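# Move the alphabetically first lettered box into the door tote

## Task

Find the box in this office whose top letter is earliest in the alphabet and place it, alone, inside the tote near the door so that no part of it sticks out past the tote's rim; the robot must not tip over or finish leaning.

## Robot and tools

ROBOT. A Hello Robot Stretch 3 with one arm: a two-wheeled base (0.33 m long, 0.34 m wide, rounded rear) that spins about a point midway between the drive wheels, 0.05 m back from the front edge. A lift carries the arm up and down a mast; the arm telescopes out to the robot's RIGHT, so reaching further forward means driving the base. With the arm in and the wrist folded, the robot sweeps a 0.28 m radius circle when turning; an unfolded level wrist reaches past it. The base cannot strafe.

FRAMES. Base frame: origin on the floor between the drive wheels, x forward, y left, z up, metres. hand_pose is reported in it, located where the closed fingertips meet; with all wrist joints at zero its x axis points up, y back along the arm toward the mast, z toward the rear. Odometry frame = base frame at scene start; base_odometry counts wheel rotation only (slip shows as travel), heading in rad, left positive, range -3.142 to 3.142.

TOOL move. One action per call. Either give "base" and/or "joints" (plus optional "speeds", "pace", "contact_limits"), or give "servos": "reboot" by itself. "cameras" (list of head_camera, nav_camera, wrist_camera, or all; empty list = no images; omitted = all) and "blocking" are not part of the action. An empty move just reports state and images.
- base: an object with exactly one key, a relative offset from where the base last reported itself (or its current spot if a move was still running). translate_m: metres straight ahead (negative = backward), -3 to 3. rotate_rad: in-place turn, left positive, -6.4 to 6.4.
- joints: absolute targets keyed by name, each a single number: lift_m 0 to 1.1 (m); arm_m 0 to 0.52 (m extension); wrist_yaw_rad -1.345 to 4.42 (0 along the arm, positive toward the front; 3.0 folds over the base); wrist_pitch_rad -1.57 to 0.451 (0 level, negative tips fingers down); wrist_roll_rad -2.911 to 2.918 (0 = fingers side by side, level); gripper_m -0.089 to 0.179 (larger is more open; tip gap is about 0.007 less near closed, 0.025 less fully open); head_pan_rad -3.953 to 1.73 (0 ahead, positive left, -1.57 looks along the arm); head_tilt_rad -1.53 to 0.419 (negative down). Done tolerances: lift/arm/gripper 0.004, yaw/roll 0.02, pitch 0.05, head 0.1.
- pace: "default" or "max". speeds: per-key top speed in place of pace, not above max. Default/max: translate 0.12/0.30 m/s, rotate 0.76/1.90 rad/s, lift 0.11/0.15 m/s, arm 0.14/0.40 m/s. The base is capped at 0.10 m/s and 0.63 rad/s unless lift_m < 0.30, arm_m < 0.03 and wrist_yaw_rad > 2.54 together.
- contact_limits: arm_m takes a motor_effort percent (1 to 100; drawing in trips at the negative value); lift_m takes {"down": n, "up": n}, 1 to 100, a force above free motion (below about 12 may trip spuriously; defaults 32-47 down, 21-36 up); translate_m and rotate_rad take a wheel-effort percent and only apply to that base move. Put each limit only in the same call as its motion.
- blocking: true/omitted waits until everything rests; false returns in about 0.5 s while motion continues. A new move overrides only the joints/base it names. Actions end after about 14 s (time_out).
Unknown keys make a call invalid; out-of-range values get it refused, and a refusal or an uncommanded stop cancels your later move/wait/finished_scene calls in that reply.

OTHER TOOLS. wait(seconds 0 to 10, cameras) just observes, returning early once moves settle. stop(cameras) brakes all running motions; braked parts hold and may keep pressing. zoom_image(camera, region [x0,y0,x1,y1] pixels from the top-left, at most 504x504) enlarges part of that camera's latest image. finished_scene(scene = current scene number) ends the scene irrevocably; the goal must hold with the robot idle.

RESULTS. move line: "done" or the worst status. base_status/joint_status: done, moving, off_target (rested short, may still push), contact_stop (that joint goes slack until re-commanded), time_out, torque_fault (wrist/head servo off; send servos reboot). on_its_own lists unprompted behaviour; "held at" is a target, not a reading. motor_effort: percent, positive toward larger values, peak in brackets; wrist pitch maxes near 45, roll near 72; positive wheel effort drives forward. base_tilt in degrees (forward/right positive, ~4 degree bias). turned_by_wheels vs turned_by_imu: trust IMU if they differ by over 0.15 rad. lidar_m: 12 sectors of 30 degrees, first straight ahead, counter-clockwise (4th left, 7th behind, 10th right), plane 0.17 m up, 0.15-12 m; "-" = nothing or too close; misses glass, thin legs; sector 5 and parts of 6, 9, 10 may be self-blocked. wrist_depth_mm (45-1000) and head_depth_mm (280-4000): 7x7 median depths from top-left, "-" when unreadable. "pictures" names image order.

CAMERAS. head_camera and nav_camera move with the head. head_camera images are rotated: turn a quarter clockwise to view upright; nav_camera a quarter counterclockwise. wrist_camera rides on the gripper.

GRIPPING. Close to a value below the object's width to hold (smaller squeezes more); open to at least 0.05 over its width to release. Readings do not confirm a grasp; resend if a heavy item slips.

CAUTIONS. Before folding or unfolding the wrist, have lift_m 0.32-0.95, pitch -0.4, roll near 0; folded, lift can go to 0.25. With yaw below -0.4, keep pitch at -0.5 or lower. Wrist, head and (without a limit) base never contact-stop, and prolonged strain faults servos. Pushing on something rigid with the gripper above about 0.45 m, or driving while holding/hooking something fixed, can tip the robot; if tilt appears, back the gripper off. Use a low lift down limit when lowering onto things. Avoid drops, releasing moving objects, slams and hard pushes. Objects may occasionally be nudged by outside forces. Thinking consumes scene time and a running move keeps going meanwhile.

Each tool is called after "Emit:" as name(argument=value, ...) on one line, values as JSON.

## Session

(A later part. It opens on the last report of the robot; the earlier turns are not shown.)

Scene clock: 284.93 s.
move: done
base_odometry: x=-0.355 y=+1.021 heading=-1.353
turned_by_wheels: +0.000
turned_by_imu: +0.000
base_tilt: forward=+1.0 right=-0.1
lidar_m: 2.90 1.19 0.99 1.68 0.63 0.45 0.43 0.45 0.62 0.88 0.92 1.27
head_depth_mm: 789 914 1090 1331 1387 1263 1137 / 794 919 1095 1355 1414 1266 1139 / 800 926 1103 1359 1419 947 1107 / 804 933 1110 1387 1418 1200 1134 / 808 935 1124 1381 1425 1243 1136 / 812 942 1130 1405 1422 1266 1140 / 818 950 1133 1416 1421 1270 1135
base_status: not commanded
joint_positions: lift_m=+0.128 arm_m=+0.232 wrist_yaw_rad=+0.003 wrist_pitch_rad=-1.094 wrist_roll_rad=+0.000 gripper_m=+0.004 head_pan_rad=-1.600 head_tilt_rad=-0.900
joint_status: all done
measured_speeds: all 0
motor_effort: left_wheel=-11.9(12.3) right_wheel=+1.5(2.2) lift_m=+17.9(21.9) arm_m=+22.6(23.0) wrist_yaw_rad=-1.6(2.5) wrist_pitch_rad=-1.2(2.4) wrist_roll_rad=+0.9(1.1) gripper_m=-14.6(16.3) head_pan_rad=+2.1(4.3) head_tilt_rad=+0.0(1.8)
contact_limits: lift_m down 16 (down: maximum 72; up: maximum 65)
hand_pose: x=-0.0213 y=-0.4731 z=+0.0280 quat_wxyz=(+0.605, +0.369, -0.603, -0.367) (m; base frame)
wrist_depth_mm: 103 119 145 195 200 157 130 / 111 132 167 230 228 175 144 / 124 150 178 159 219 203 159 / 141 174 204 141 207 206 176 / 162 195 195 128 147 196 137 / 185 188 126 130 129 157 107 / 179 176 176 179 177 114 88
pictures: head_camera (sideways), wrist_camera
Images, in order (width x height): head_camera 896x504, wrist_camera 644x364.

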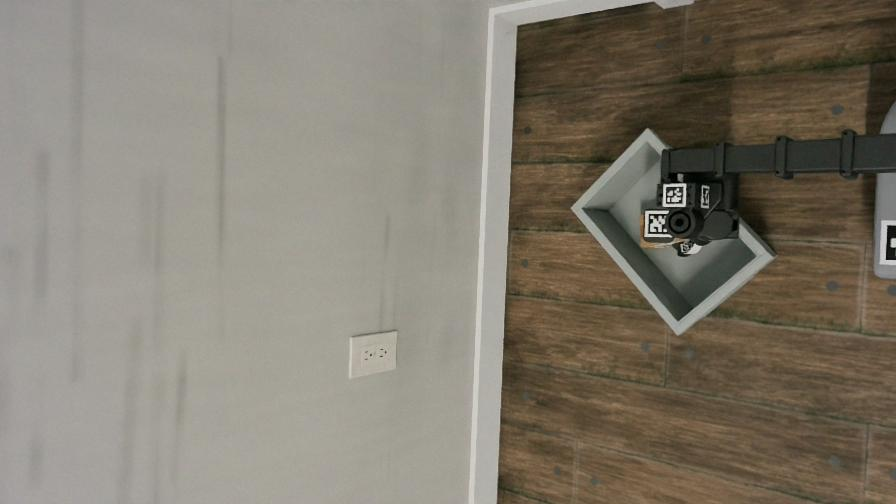

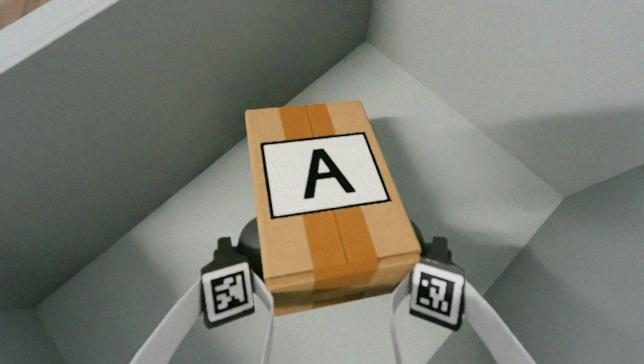

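Emit:
move(joints={"gripper_m": 0.05}, cameras=[])

Emit:
move(joints={"gripper_m": 0.12}, cameras=[])

Emit:
move(joints={"lift_m": 0.36}, cameras=["head_camera", "wrist_camera"])

Scene clock: 288.73 s.
move: done
base_odometry: x=-0.355 y=+1.021 heading=-1.353
turned_by_wheels: +0.000
turned_by_imu: +0.001
base_tilt: forward=+1.0 right=+0.0
lidar_m: 2.89 1.19 1.00 1.68 0.63 0.45 0.43 0.45 0.62 0.88 0.92 1.27
head_depth_mm: 791 917 1090 1350 1393 1258 1139 / 795 916 1098 1353 1421 1268 1135 / 799 925 1097 1365 1413 949 1109 / 804 930 1119 1372 1423 1203 1138 / 808 939 1128 1387 1419 1245 1138 / 812 944 1128 1403 1424 1267 1135 / 819 949 1137 1410 1423 1268 1138
base_status: not commanded
joint_positions: lift_m=+0.128 arm_m=+0.232 wrist_yaw_rad=+0.003 wrist_pitch_rad=-1.096 wrist_roll_rad=+0.000 gripper_m=+0.050 head_pan_rad=-1.600 head_tilt_rad=-0.900
joint_status: all done
measured_speeds: all 0
motor_effort: left_wheel=-12.1(12.2) right_wheel=+1.9(2.1) lift_m=+20.3(20.6) arm_m=+22.5(22.6) wrist_yaw_rad=-2.1(2.2) wrist_pitch_rad=-1.3(1.5) wrist_roll_rad=+0.8(1.0) gripper_m=-3.6(81.2) head_pan_rad=+3.2(3.7) head_tilt_rad=-0.2(1.2)
contact_limits: lift_m down 16 (down: maximum 72; up: maximum 65)
hand_pose: x=-0.0213 y=-0.4728 z=+0.0278 quat_wxyz=(+0.604, +0.369, -0.603, -0.368) (m; base frame)
wrist_depth_mm: 103 119 145 196 200 157 130 / 111 132 168 227 230 175 145 / 125 151 178 157 220 201 160 / 141 175 203 141 204 206 174 / 162 197 195 127 153 196 136 / 185 188 127 131 129 156 108 / 179 175 176 178 176 113 85
pictures: none
No camera images: "cameras" was empty.

Scene clock: 289.97 s.
move: done
base_odometry: x=-0.355 y=+1.021 heading=-1.353
turned_by_wheels: +0.000
turned_by_imu: +0.000
base_tilt: forward=+0.9 right=-0.2
lidar_m: 2.90 1.19 0.99 1.68 0.63 0.45 0.43 0.45 0.62 0.88 0.92 1.27
head_depth_mm: 789 918 1091 1350 1401 1266 1138 / 795 920 1095 1350 1412 1263 1142 / 802 929 1102 1366 1425 950 1106 / 804 930 1111 1377 1419 1207 1135 / 805 938 1125 1379 1419 1242 1140 / 813 947 1129 1397 1421 1270 1135 / 817 949 1132 1413 1421 1267 1136
base_status: not commanded
joint_positions: lift_m=+0.128 arm_m=+0.232 wrist_yaw_rad=+0.003 wrist_pitch_rad=-1.103 wrist_roll_rad=+0.000 gripper_m=+0.120 head_pan_rad=-1.600 head_tilt_rad=-0.900
joint_status: all done
measured_speeds: all 0
motor_effort: left_wheel=-11.8(12.2) right_wheel=+1.6(2.2) lift_m=+21.5(21.5) arm_m=+21.9(22.6) wrist_yaw_rad=-2.2(2.4) wrist_pitch_rad=+0.4(1.3) wrist_roll_rad=+0.7(1.0) gripper_m=+0.9(92.1) head_pan_rad=+3.0(3.7) head_tilt_rad=+0.5(1.5)
contact_limits: lift_m down 16 (down: maximum 72; up: maximum 65)
hand_pose: x=-0.0213 y=-0.4711 z=+0.0272 quat_wxyz=(+0.603, +0.371, -0.601, -0.370) (m; base frame)
wrist_depth_mm: - 107 134 184 207 160 132 / 106 123 159 227 227 178 147 / 117 141 178 162 217 208 162 / 133 165 204 153 207 206 181 / 152 190 195 145 191 194 150 / 180 124 184 138 181 126 121 / - 122 178 178 177 126 97
pictures: none
No camera images: "cameras" was empty.

Scene clock: 292.90 s.
move: done
base_odometry: x=-0.355 y=+1.021 heading=-1.353
turned_by_wheels: +0.000
turned_by_imu: +0.000
base_tilt: forward=+0.9 right=+0.0
lidar_m: 2.90 1.19 0.99 1.68 0.63 0.45 0.43 0.45 0.62 0.88 0.92 1.26
head_depth_mm: 790 915 1087 1340 1389 1260 1135 / 792 918 1094 1349 1412 1202 638 / 799 924 1102 1368 1422 1143 1123 / 803 932 1104 1378 1425 1240 1139 / 808 933 1119 1389 1419 1241 1137 / 813 945 1121 1405 1431 1268 1137 / 817 948 1138 1414 1415 1266 1138
base_status: not commanded
joint_positions: lift_m=+0.360 arm_m=+0.232 wrist_yaw_rad=+0.003 wrist_pitch_rad=-1.104 wrist_roll_rad=+0.000 gripper_m=+0.120 head_pan_rad=-1.600 head_tilt_rad=-0.900
joint_status: all done
measured_speeds: all 0
motor_effort: left_wheel=-11.8(12.1) right_wheel=+1.6(2.1) lift_m=+31.1(34.3) arm_m=+21.6(22.5) wrist_yaw_rad=-1.8(2.3) wrist_pitch_rad=+0.5(0.9) wrist_roll_rad=+0.8(1.1) gripper_m=-0.2(1.8) head_pan_rad=+2.2(2.9) head_tilt_rad=+0.2(1.8)
hand_pose: x=-0.0213 y=-0.4707 z=+0.2590 quat_wxyz=(+0.603, +0.372, -0.601, -0.370) (m; base frame)
wrist_depth_mm: 542 535 540 543 537 533 502 / 525 522 506 517 510 511 503 / 489 490 489 413 484 481 482 / 464 462 464 433 378 455 459 / 436 441 347 404 427 426 435 / 417 123 402 402 409 124 415 / 397 123 388 392 349 387 392
pictures: head_camera (sideways), wrist_camera
Images, in order (width x height): head_camera 896x504, wrist_camera 644x364.

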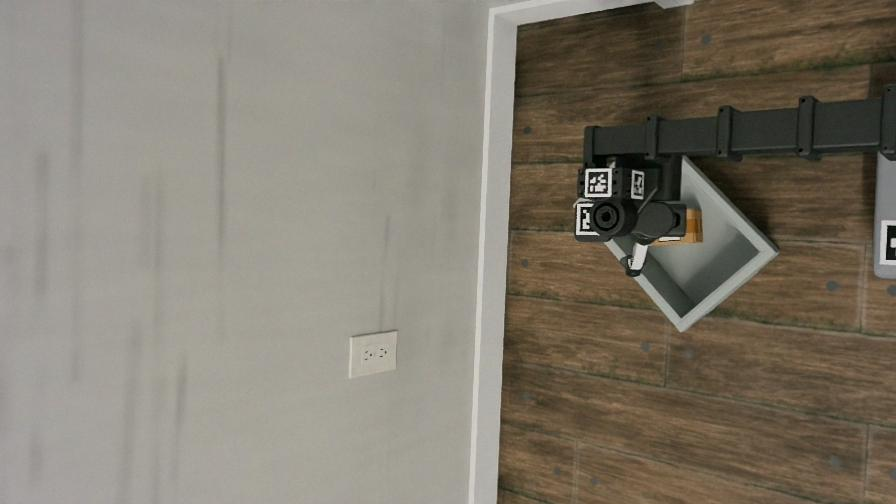

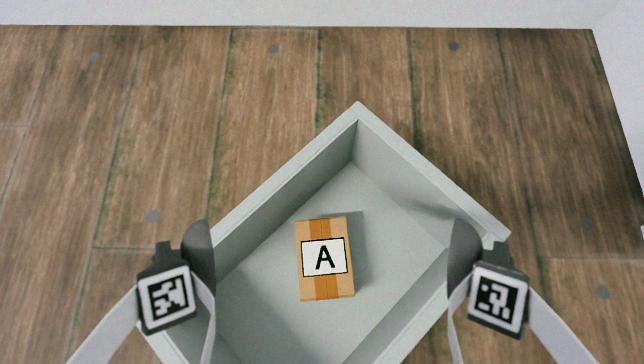

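Emit:
finished_scene(scene=3)

The scene is finished: the task was done.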